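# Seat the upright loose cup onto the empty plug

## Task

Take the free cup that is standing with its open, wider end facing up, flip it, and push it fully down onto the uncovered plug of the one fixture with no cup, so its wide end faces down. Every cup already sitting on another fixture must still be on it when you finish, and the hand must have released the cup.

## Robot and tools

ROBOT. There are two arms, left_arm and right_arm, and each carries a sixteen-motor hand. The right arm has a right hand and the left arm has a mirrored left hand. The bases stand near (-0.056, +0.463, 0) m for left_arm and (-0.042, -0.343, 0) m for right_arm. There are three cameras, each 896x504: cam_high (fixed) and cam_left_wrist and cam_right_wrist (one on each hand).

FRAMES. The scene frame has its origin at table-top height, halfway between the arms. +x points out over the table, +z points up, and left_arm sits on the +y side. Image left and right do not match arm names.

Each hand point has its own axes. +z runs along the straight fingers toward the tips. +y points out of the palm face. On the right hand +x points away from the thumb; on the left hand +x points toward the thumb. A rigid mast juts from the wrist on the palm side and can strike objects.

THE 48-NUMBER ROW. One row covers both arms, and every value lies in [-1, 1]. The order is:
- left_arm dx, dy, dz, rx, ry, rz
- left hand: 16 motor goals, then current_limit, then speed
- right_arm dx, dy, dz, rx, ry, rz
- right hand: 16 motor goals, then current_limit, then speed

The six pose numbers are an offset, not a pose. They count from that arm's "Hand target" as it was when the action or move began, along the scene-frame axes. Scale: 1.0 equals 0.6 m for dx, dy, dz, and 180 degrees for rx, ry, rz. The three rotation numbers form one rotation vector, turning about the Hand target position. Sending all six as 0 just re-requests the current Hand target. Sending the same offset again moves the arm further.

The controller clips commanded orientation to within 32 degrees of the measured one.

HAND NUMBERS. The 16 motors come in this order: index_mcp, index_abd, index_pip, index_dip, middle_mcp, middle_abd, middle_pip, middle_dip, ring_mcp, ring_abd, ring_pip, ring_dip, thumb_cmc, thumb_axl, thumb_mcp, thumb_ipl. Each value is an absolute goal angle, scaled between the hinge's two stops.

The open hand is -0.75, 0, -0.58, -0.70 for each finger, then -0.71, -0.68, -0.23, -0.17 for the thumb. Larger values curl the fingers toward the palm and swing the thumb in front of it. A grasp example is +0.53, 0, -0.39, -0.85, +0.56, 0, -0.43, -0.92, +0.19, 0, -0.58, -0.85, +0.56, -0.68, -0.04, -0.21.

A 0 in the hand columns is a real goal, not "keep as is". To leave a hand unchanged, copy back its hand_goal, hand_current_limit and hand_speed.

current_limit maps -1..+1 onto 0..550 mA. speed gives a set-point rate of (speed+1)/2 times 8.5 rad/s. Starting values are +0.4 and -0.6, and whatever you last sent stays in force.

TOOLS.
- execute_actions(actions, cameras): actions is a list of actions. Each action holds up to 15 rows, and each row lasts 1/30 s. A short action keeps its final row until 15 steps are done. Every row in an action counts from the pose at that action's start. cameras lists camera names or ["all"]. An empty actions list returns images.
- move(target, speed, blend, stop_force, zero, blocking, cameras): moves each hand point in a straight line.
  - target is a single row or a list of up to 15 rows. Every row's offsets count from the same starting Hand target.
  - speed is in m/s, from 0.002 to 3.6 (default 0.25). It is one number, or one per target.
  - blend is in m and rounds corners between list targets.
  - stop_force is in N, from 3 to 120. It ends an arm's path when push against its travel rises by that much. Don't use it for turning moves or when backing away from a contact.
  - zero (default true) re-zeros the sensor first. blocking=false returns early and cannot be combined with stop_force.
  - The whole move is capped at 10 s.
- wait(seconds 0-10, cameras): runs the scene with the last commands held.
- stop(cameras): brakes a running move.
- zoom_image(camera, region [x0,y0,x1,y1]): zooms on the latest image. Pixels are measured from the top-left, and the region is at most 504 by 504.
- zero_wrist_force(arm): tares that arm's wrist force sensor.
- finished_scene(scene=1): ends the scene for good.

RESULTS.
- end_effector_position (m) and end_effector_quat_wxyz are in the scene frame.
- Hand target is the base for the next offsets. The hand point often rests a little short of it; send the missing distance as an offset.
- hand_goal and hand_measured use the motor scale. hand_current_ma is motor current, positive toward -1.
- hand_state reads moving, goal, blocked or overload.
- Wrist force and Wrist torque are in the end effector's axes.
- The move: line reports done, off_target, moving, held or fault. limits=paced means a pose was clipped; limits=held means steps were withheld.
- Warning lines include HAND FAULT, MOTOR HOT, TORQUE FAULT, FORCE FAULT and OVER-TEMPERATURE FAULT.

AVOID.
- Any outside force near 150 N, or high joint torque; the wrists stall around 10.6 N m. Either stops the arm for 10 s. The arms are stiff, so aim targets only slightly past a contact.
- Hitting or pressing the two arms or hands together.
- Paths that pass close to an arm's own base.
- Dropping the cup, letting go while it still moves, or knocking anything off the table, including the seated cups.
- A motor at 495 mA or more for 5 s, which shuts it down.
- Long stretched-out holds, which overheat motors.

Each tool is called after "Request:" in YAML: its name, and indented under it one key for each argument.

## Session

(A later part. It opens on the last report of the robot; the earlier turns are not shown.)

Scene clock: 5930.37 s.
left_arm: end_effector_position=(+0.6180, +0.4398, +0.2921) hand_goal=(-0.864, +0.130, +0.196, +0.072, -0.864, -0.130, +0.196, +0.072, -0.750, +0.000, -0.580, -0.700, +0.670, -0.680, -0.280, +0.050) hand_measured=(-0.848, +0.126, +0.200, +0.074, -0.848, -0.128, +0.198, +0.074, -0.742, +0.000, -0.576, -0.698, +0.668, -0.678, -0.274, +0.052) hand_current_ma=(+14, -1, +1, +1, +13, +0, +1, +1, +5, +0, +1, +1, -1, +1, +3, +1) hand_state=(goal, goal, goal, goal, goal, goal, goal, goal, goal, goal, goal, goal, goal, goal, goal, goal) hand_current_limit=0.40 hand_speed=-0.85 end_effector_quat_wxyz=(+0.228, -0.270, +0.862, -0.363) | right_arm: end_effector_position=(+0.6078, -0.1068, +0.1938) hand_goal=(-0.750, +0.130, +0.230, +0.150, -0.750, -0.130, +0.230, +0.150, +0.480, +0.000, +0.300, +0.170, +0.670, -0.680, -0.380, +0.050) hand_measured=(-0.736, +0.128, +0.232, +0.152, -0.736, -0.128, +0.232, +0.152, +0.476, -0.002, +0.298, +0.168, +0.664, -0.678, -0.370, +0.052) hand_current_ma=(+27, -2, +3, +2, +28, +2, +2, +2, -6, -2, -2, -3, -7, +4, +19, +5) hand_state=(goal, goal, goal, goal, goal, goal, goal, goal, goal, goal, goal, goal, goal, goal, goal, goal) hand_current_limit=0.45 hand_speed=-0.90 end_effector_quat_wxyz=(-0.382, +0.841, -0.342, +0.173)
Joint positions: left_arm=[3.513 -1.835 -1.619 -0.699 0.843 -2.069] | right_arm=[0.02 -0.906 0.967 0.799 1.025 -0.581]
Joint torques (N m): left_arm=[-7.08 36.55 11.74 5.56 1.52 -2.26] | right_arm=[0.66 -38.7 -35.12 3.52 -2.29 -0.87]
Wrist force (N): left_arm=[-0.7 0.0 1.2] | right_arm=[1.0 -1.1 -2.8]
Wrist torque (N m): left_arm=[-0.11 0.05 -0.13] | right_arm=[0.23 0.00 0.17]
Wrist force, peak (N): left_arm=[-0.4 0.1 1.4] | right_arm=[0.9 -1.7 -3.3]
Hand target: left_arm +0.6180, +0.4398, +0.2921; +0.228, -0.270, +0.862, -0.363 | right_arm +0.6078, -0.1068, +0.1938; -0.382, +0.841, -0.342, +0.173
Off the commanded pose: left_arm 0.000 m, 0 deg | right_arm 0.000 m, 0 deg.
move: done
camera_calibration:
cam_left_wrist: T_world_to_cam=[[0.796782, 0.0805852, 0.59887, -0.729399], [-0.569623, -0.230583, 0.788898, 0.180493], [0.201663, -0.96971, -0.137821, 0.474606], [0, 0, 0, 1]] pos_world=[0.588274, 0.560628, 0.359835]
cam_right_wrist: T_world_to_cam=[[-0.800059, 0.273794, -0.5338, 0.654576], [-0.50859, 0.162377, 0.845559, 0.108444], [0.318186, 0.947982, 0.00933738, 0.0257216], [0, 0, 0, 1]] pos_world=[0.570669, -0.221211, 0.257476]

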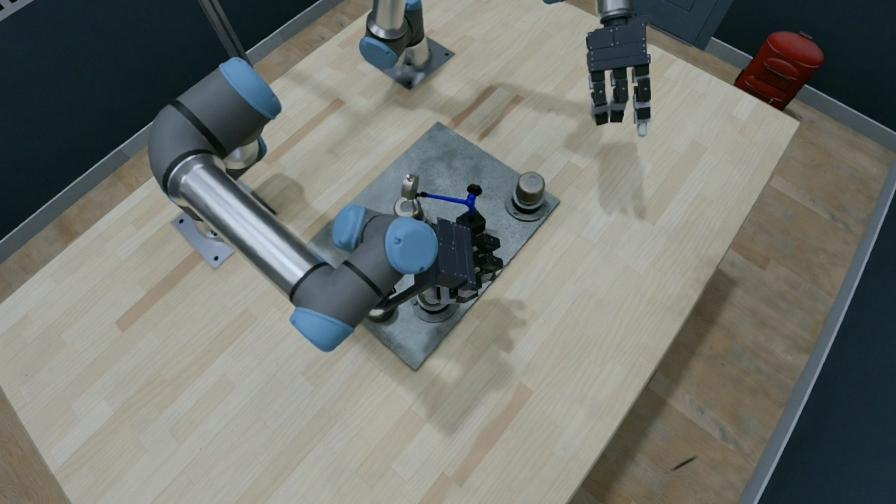

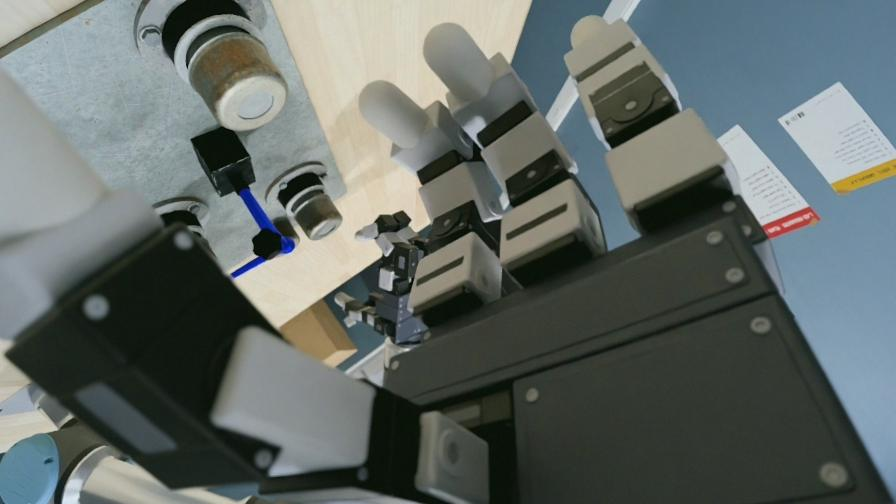

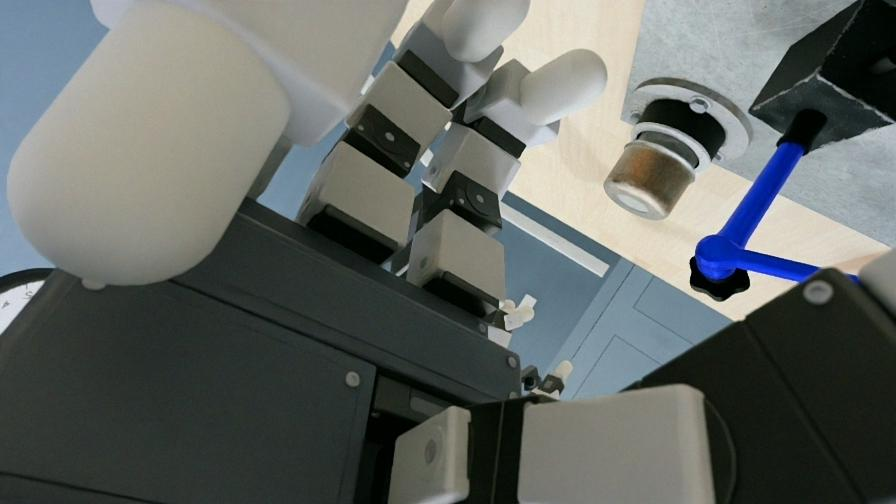

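Request:
move:
  target:
    - [0,0,0,0,0,0,-0.863,0.13,0.197,0.072,-0.863,-0.13,0.197,0.072,-0.75,0,-0.58,-0.70,0.67,-0.68,-0.28,0.05,0.4,-0.85,0,0,0.1,0,0,0,-0.06,0,-0.58,-0.70,-0.06,0,-0.58,-0.70,0.48,0,0.30,0.17,0.67,-0.68,-0.38,0.05,0.5,-0.8]
    - [0,0,0,0,0,0,-0.863,0.13,0.197,0.072,-0.863,-0.13,0.197,0.072,-0.75,0,-0.58,-0.70,0.67,-0.68,-0.28,0.05,0.4,-0.85,-0.0898,-0.0867,0.1,0,0,0,-0.06,0,-0.58,-0.70,-0.06,0,-0.58,-0.70,0.48,0,0.30,0.17,0.67,-0.68,-0.38,0.05,0.5,-0.8]
    - [0,0,0,0,0,0,-0.863,0.13,0.197,0.072,-0.863,-0.13,0.197,0.072,-0.75,0,-0.58,-0.70,0.67,-0.68,-0.28,0.05,0.4,-0.85,-0.0898,-0.0867,0.04,0,0,0,-0.06,0,-0.58,-0.70,-0.06,0,-0.58,-0.70,0.48,0,0.30,0.17,0.67,-0.68,-0.38,0.05,0.5,-0.8]
  speed: 0.1
  blend: [0.015,0.015,0]
  cameras: ["all"]

Request:
zoom_image:
  camera: "cam_left_wrist"
  region: [265, 150, 385, 290]

Request:
zoom_image:
  camera: "cam_high"
  region: [350, 230, 530, 350]

Scene clock: 6012.53 s.
left_arm: end_effector_position=(+0.6180, +0.4398, +0.2921) hand_goal=(-0.864, +0.130, +0.196, +0.072, -0.864, -0.130, +0.196, +0.072, -0.750, +0.000, -0.580, -0.700, +0.670, -0.680, -0.280, +0.050) hand_measured=(-0.848, +0.126, +0.200, +0.074, -0.848, -0.128, +0.198, +0.074, -0.742, +0.000, -0.576, -0.698, +0.668, -0.678, -0.274, +0.052) hand_current_ma=(+14, -1, +1, +1, +13, +0, +1, +1, +5, +0, +1, +1, -1, +1, +3, +1) hand_state=(goal, goal, goal, goal, goal, goal, goal, goal, goal, goal, goal, goal, goal, goal, goal, goal) hand_current_limit=0.40 hand_speed=-0.85 end_effector_quat_wxyz=(+0.228, -0.270, +0.862, -0.363) | right_arm: end_effector_position=(+0.5539, -0.1588, +0.2178) hand_goal=(-0.060, +0.000, -0.580, -0.700, -0.060, +0.000, -0.580, -0.700, +0.480, +0.000, +0.300, +0.170, +0.670, -0.680, -0.380, +0.050) hand_measured=(-0.062, +0.002, -0.576, -0.698, -0.062, -0.004, -0.576, -0.698, +0.476, -0.002, +0.298, +0.168, +0.666, -0.678, -0.372, +0.052) hand_current_ma=(-1, +3, +4, +3, -1, -4, +3, +2, -6, -2, -2, -3, -6, +4, +19, +5) hand_state=(goal, goal, goal, goal, goal, goal, goal, goal, goal, goal, goal, goal, goal, goal, goal, goal) hand_current_limit=0.50 hand_speed=-0.80 end_effector_quat_wxyz=(-0.382, +0.841, -0.342, +0.173)
Joint positions: left_arm=[3.513 -1.835 -1.619 -0.699 0.843 -2.069] | right_arm=[-0.079 -1.075 1.186 0.799 0.963 -0.672]
Joint torques (N m): left_arm=[-10.23 36.41 11.46 5.44 1.37 -2.31] | right_arm=[-11.01 -32.95 -8.64 -0.57 -2.88 0.94]
Wrist force (N): left_arm=[-0.3 0.0 0.9] | right_arm=[0.9 -1.3 -2.9]
Wrist torque (N m): left_arm=[-0.10 -0.01 -0.10] | right_arm=[0.26 -0.01 0.24]
Wrist force, peak (N): left_arm=[-0.6 -0.1 1.3] | right_arm=[1.2 -1.3 -3.6]
Hand target: left_arm +0.6180, +0.4398, +0.2921; +0.228, -0.270, +0.862, -0.363 | right_arm +0.5539, -0.1588, +0.2178; -0.382, +0.841, -0.342, +0.173
Off the commanded pose: left_arm 0.000 m, 0 deg | right_arm 0.000 m, 0 deg.
move: done
camera_calibration:
cam_left_wrist: T_world_to_cam=[[0.796782, 0.0805852, 0.59887, -0.729399], [-0.569623, -0.230583, 0.788898, 0.180493], [0.201663, -0.96971, -0.137821, 0.474606], [0, 0, 0, 1]] pos_world=[0.588274, 0.560628, 0.359835]
cam_right_wrist: T_world_to_cam=[[-0.800116, 0.273756, -0.533733, 0.638555], [-0.508499, 0.162435, 0.845602, 0.069054], [0.318186, 0.947983, 0.00923753, 0.0919697], [0, 0, 0, 1]] pos_world=[0.516769, -0.273211, 0.281576]

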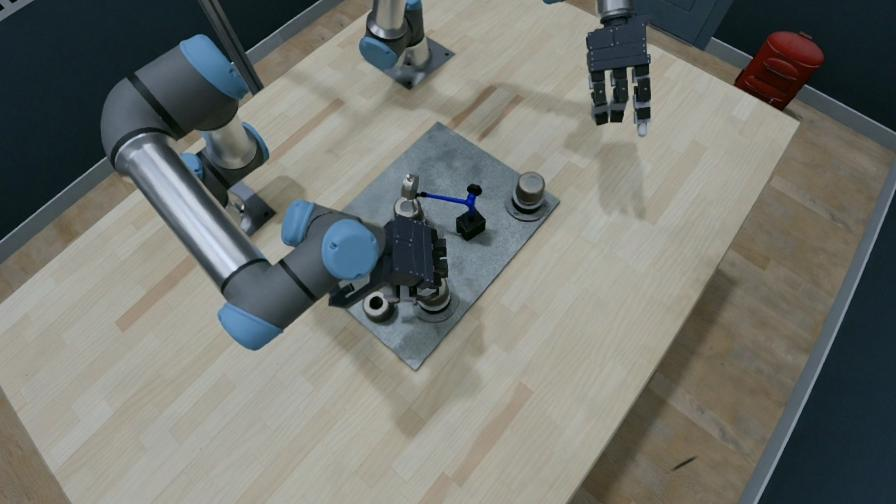

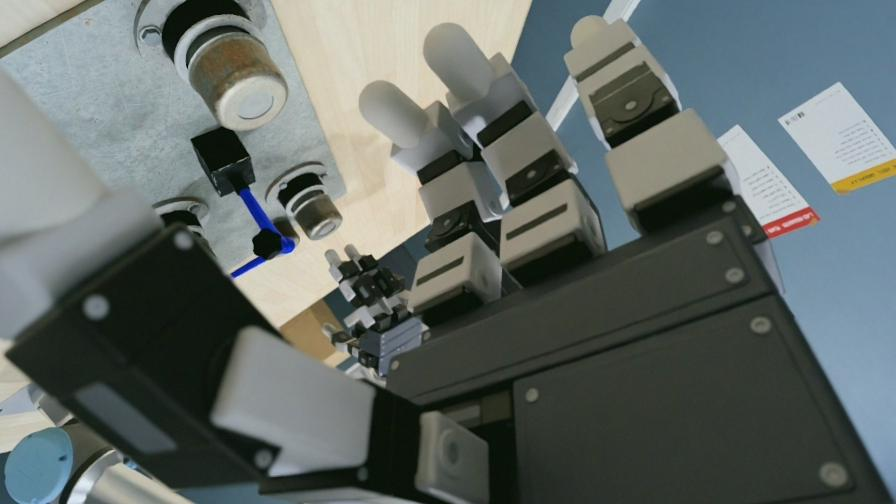

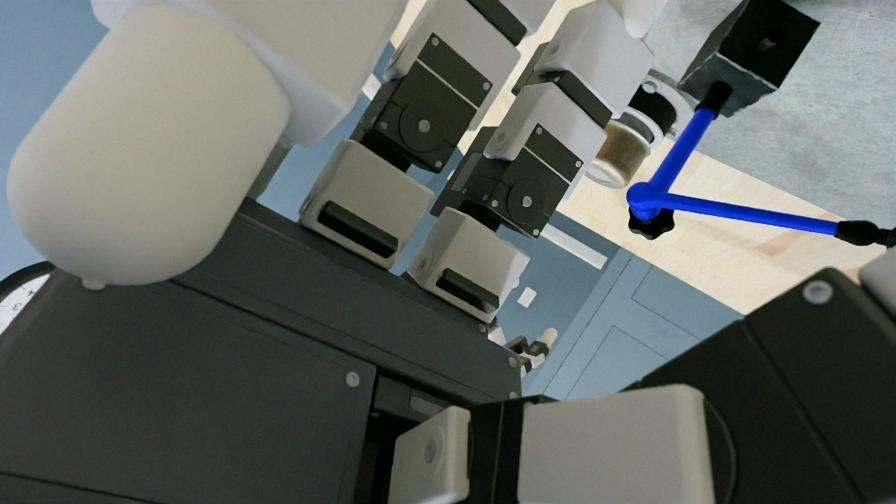

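Scaled by 3.600 from the camera's 896x504 image, which has a finer 1280x720 frame.

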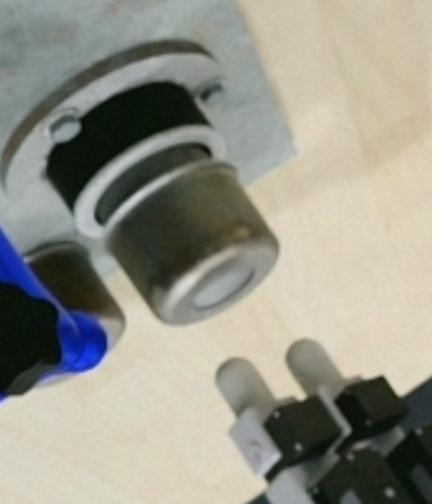

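Scaled by 2.800 from the camera's 896x504 image, which has a finer 1280x720 frame.

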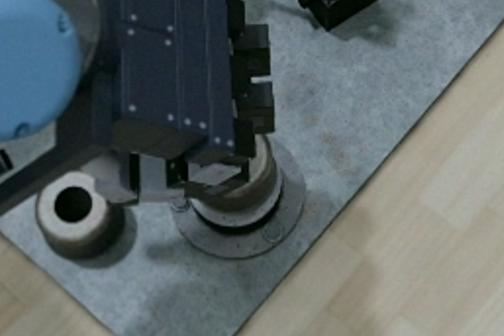

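Request:
move:
  target:
    - [0,0,0,0,0,0,-0.863,0.13,0.197,0.072,-0.863,-0.13,0.197,0.072,-0.75,0,-0.58,-0.70,0.67,-0.68,-0.28,0.05,0.4,-0.85,0.005,0,-0.025,0,0,0,-0.06,0,-0.58,-0.70,-0.06,0,-0.58,-0.70,0.48,0,0.30,0.17,0.67,-0.68,-0.38,0.05,0.5,-0.8]
    - [0,0,0,0,0,0,-0.863,0.13,0.197,0.072,-0.863,-0.13,0.197,0.072,-0.75,0,-0.58,-0.70,0.67,-0.68,-0.28,0.05,0.4,-0.85,0.005,0,-0.065,0,0,0,-0.06,0,-0.58,-0.70,-0.06,0,-0.58,-0.70,0.48,0,0.30,0.17,0.67,-0.68,-0.38,0.05,0.5,-0.8]
  speed: [0.04,0.01]
  stop_force: 14
  cameras: ["cam_left_wrist","cam_high"]

Request:
zoom_image:
  camera: "cam_left_wrist"
  region: [265, 150, 385, 290]

Scene clock: 6030.63 s.
left_arm: end_effector_position=(+0.6180, +0.4398, +0.2921) hand_goal=(-0.864, +0.130, +0.196, +0.072, -0.864, -0.130, +0.196, +0.072, -0.750, +0.000, -0.580, -0.700, +0.670, -0.680, -0.280, +0.050) hand_measured=(-0.848, +0.126, +0.200, +0.074, -0.848, -0.128, +0.198, +0.074, -0.742, +0.000, -0.576, -0.698, +0.668, -0.678, -0.274, +0.052) hand_current_ma=(+14, -1, +1, +1, +13, +0, +1, +1, +5, +0, +1, +1, -1, +1, +3, +1) hand_state=(goal, goal, goal, goal, goal, goal, goal, goal, goal, goal, goal, goal, goal, goal, goal, goal) hand_current_limit=0.40 hand_speed=-0.85 end_effector_quat_wxyz=(+0.228, -0.270, +0.862, -0.363) | right_arm: end_effector_position=(+0.5569, -0.1588, +0.1810) hand_goal=(-0.060, +0.000, -0.580, -0.700, -0.060, +0.000, -0.580, -0.700, +0.480, +0.000, +0.300, +0.170, +0.670, -0.680, -0.380, +0.050) hand_measured=(-0.050, +0.032, -0.576, -0.698, -0.062, -0.004, -0.578, -0.698, +0.476, -0.002, +0.298, +0.168, +0.666, -0.678, -0.372, +0.052) hand_current_ma=(+16, +62, +6, +3, -1, -4, +3, +2, -6, -2, -2, -3, -6, +3, +19, +5) hand_state=(goal, blocked, goal, goal, goal, goal, goal, goal, goal, goal, goal, goal, goal, goal, goal, goal) hand_current_limit=0.50 hand_speed=-0.80 end_effector_quat_wxyz=(-0.382, +0.841, -0.342, +0.173)
Joint positions: left_arm=[3.513 -1.835 -1.619 -0.699 0.843 -2.069] | right_arm=[-0.078 -1.054 1.248 0.715 0.963 -0.672]
Joint torques (N m): left_arm=[-9.22 36.82 11.37 5.33 1.49 -2.12] | right_arm=[5.46 -39.56 -28.67 3.6 1.34 -0.37]
Wrist force (N): left_arm=[-0.2 0.0 1.1] | right_arm=[1.8 -11.6 -11.1]
Wrist torque (N m): left_arm=[-0.11 -0.02 -0.10] | right_arm=[0.61 -0.14 0.37]
Wrist force, peak (N): left_arm=[-0.7 0.0 1.3] | right_arm=[1.9 -17.7 -15.6]
Hand target: left_arm +0.6180, +0.4398, +0.2921; +0.228, -0.270, +0.862, -0.363 | right_arm +0.5569, -0.1588, +0.1810; -0.382, +0.841, -0.342, +0.173 (not the last commanded pose)
Off the commanded pose: left_arm 0.000 m, 0 deg | right_arm 0.002 m, 0 deg.
move: contact (right_arm); path passed 1 of 2 targets
camera_calibration:
cam_left_wrist: T_world_to_cam=[[0.796782, 0.0805852, 0.59887, -0.729399], [-0.569623, -0.230583, 0.788898, 0.180493], [0.201663, -0.96971, -0.137821, 0.474606], [0, 0, 0, 1]] pos_world=[0.588274, 0.560628, 0.359835]
Images, in order (width x height): cam_high 896x504, cam_left_wrist 896x504.

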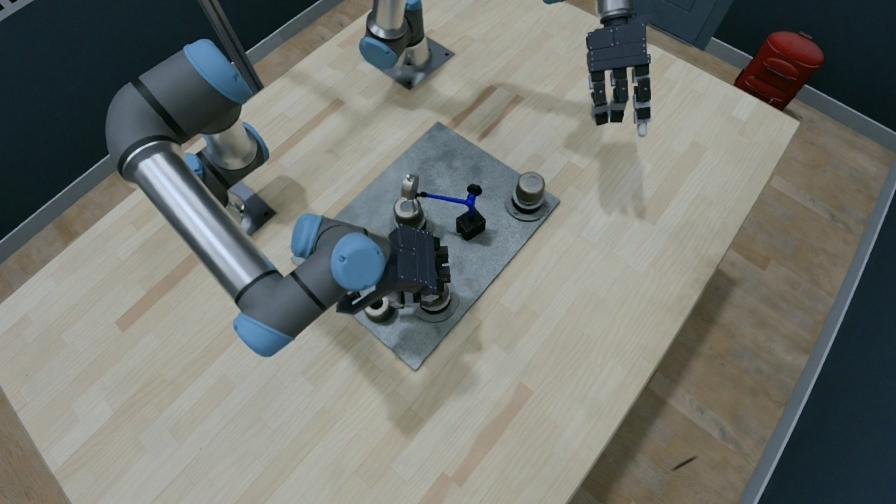

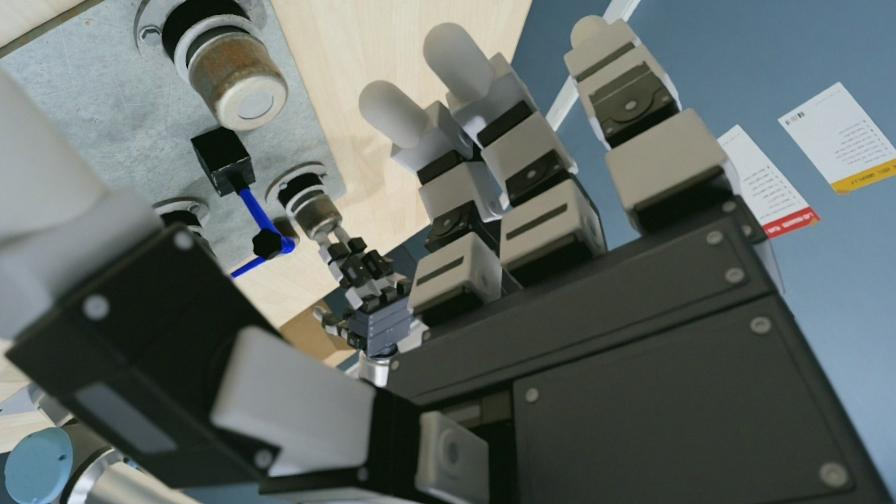

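Scaled by 3.600 from the camera's 896x504 image, which has a finer 1280x720 frame.

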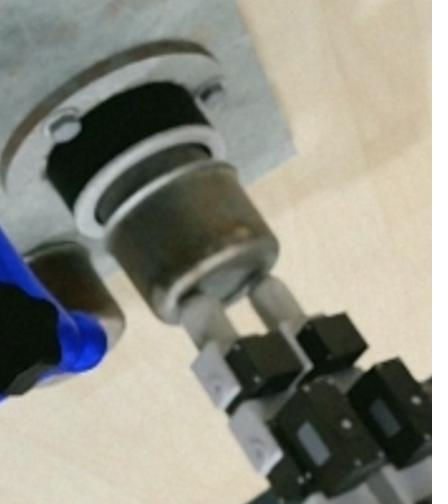

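Request:
move:
  target:
    - [0,0,0,0,0,0,-0.863,0.13,0.197,0.072,-0.863,-0.13,0.197,0.072,-0.75,0,-0.58,-0.70,0.67,-0.68,-0.28,0.05,0.4,-0.85,0,0,0.06,0,0,0,-0.06,0,-0.58,-0.70,-0.06,0,-0.58,-0.70,0.48,0,0.30,0.17,0.67,-0.68,-0.38,0.05,0.5,-0.8]
    - [0,0,0,0,0,0,-0.863,0.13,0.197,0.072,-0.863,-0.13,0.197,0.072,-0.75,0,-0.58,-0.70,0.67,-0.68,-0.28,0.05,0.4,-0.85,-0.25,-0.1,0.2,0,0,0,-0.06,0,-0.58,-0.70,-0.06,0,-0.58,-0.70,0.48,0,0.30,0.17,0.67,-0.68,-0.38,0.05,0.5,-0.8]
  speed: [0.06,0.2]
  blend: [0.02,0]
  cameras: ["cam_left_wrist","cam_high"]

Request:
zoom_image:
  camera: "cam_high"
  region: [400, 265, 470, 330]

Request:
zoom_image:
  camera: "cam_high"
  region: [495, 160, 565, 225]

Request:
zoom_image:
  camera: "cam_left_wrist"
  region: [290, 180, 350, 245]

Scene clock: 6058.83 s.
left_arm: end_effector_position=(+0.6180, +0.4398, +0.2921) hand_goal=(-0.864, +0.130, +0.196, +0.072, -0.864, -0.130, +0.196, +0.072, -0.750, +0.000, -0.580, -0.700, +0.670, -0.680, -0.280, +0.050) hand_measured=(-0.848, +0.126, +0.200, +0.074, -0.848, -0.128, +0.198, +0.074, -0.742, +0.000, -0.576, -0.698, +0.668, -0.678, -0.274, +0.052) hand_current_ma=(+14, -1, +1, +1, +13, +0, +1, +1, +5, +0, +1, +1, -1, +1, +3, +1) hand_state=(goal, goal, goal, goal, goal, goal, goal, goal, goal, goal, goal, goal, goal, goal, goal, goal) hand_current_limit=0.40 hand_speed=-0.85 end_effector_quat_wxyz=(+0.228, -0.270, +0.862, -0.363) | right_arm: end_effector_position=(+0.4070, -0.2188, +0.3010) hand_goal=(-0.060, +0.000, -0.580, -0.700, -0.060, +0.000, -0.580, -0.700, +0.480, +0.000, +0.300, +0.170, +0.670, -0.680, -0.380, +0.050) hand_measured=(-0.058, +0.002, -0.578, -0.698, -0.060, -0.004, -0.578, -0.698, +0.476, -0.002, +0.298, +0.168, +0.666, -0.678, -0.372, +0.052) hand_current_ma=(+3, +3, +2, +1, +0, -3, +3, +2, -6, -2, -2, -3, -4, +3, +18, +4) hand_state=(goal, goal, goal, goal, goal, goal, goal, goal, goal, goal, goal, goal, goal, goal, goal, goal) hand_current_limit=0.50 hand_speed=-0.80 end_effector_quat_wxyz=(-0.382, +0.841, -0.342, +0.173)
Joint positions: left_arm=[3.513 -1.835 -1.619 -0.699 0.843 -2.069] | right_arm=[-0.279 -1.46 1.51 0.99 0.85 -0.882]
Joint torques (N m): left_arm=[-9.69 36.66 11.39 5.4 1.44 -2.23] | right_arm=[-9.05 -27.02 -7.1 4.22 -3.58 -1.36]
Wrist force (N): left_arm=[-0.4 0.0 1.2] | right_arm=[0.8 -1.1 -2.8]
Wrist torque (N m): left_arm=[-0.12 0.01 -0.11] | right_arm=[0.28 0.01 0.24]
Wrist force, peak (N): left_arm=[-0.4 0.1 1.4] | right_arm=[1.8 -11.7 -11.4]
Hand target: left_arm +0.6180, +0.4398, +0.2921; +0.228, -0.270, +0.862, -0.363 | right_arm +0.4069, -0.2188, +0.3010; -0.382, +0.841, -0.342, +0.173
Off the commanded pose: left_arm 0.000 m, 0 deg | right_arm 0.000 m, 0 deg.
move: done; blend cut to 0.018 m at target 1
camera_calibration:
cam_left_wrist: T_world_to_cam=[[0.796782, 0.0805852, 0.59887, -0.729399], [-0.569623, -0.230583, 0.788898, 0.180493], [0.201663, -0.96971, -0.137821, 0.474606], [0, 0, 0, 1]] pos_world=[0.588274, 0.560628, 0.359835]
Images, in order (width x height): cam_high 896x504, cam_left_wrist 896x504.

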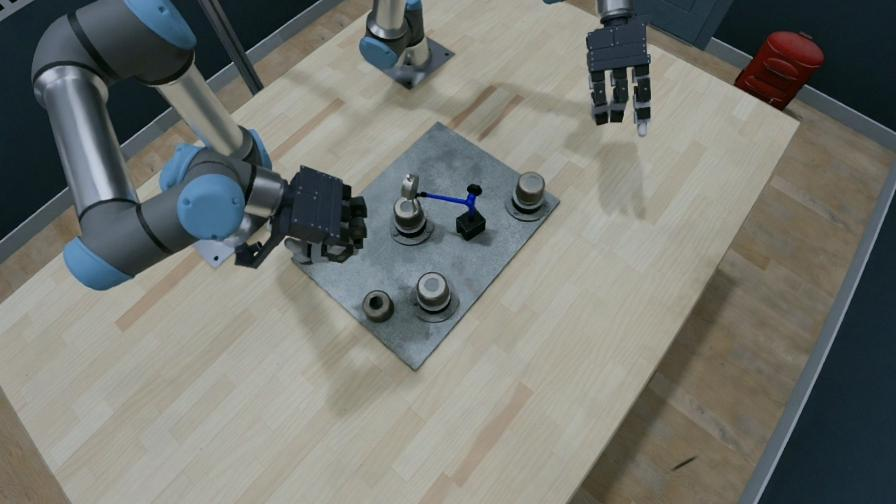

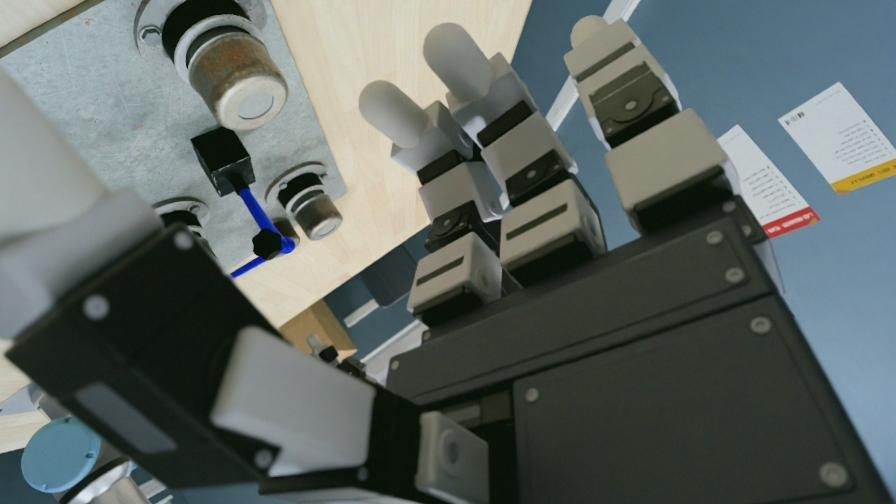

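Scaled by 7.200 from the camera's 896x504 image, which has a finer 1280x720 frame.

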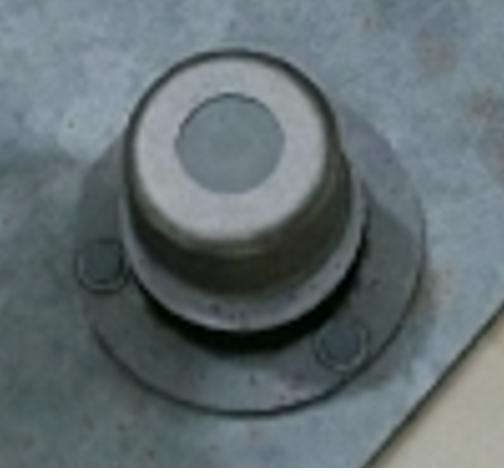

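Scaled by 7.200 from the camera's 896x504 image, which has a finer 1280x720 frame.

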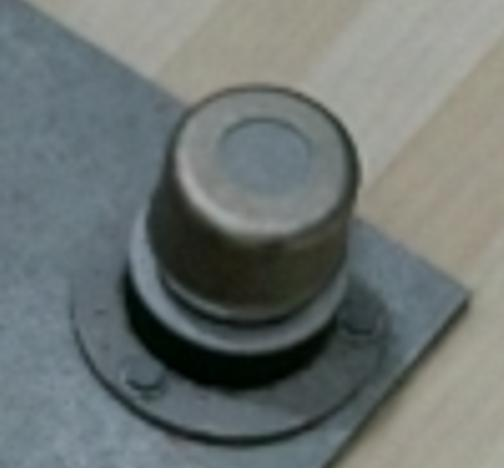

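Scaled by 7.754 from the camera's 896x504 image, which has a finer 1280x720 frame.

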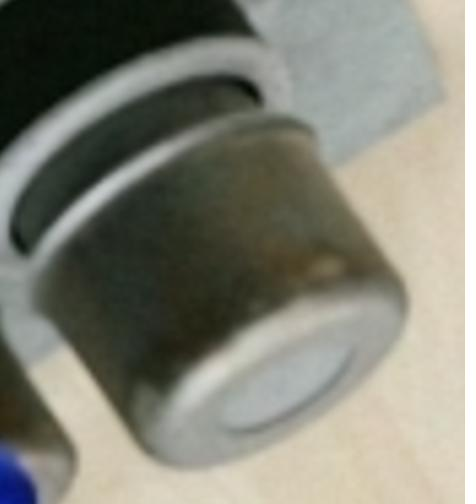

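Request:
finished_scene:

The scene is finished: the task was done.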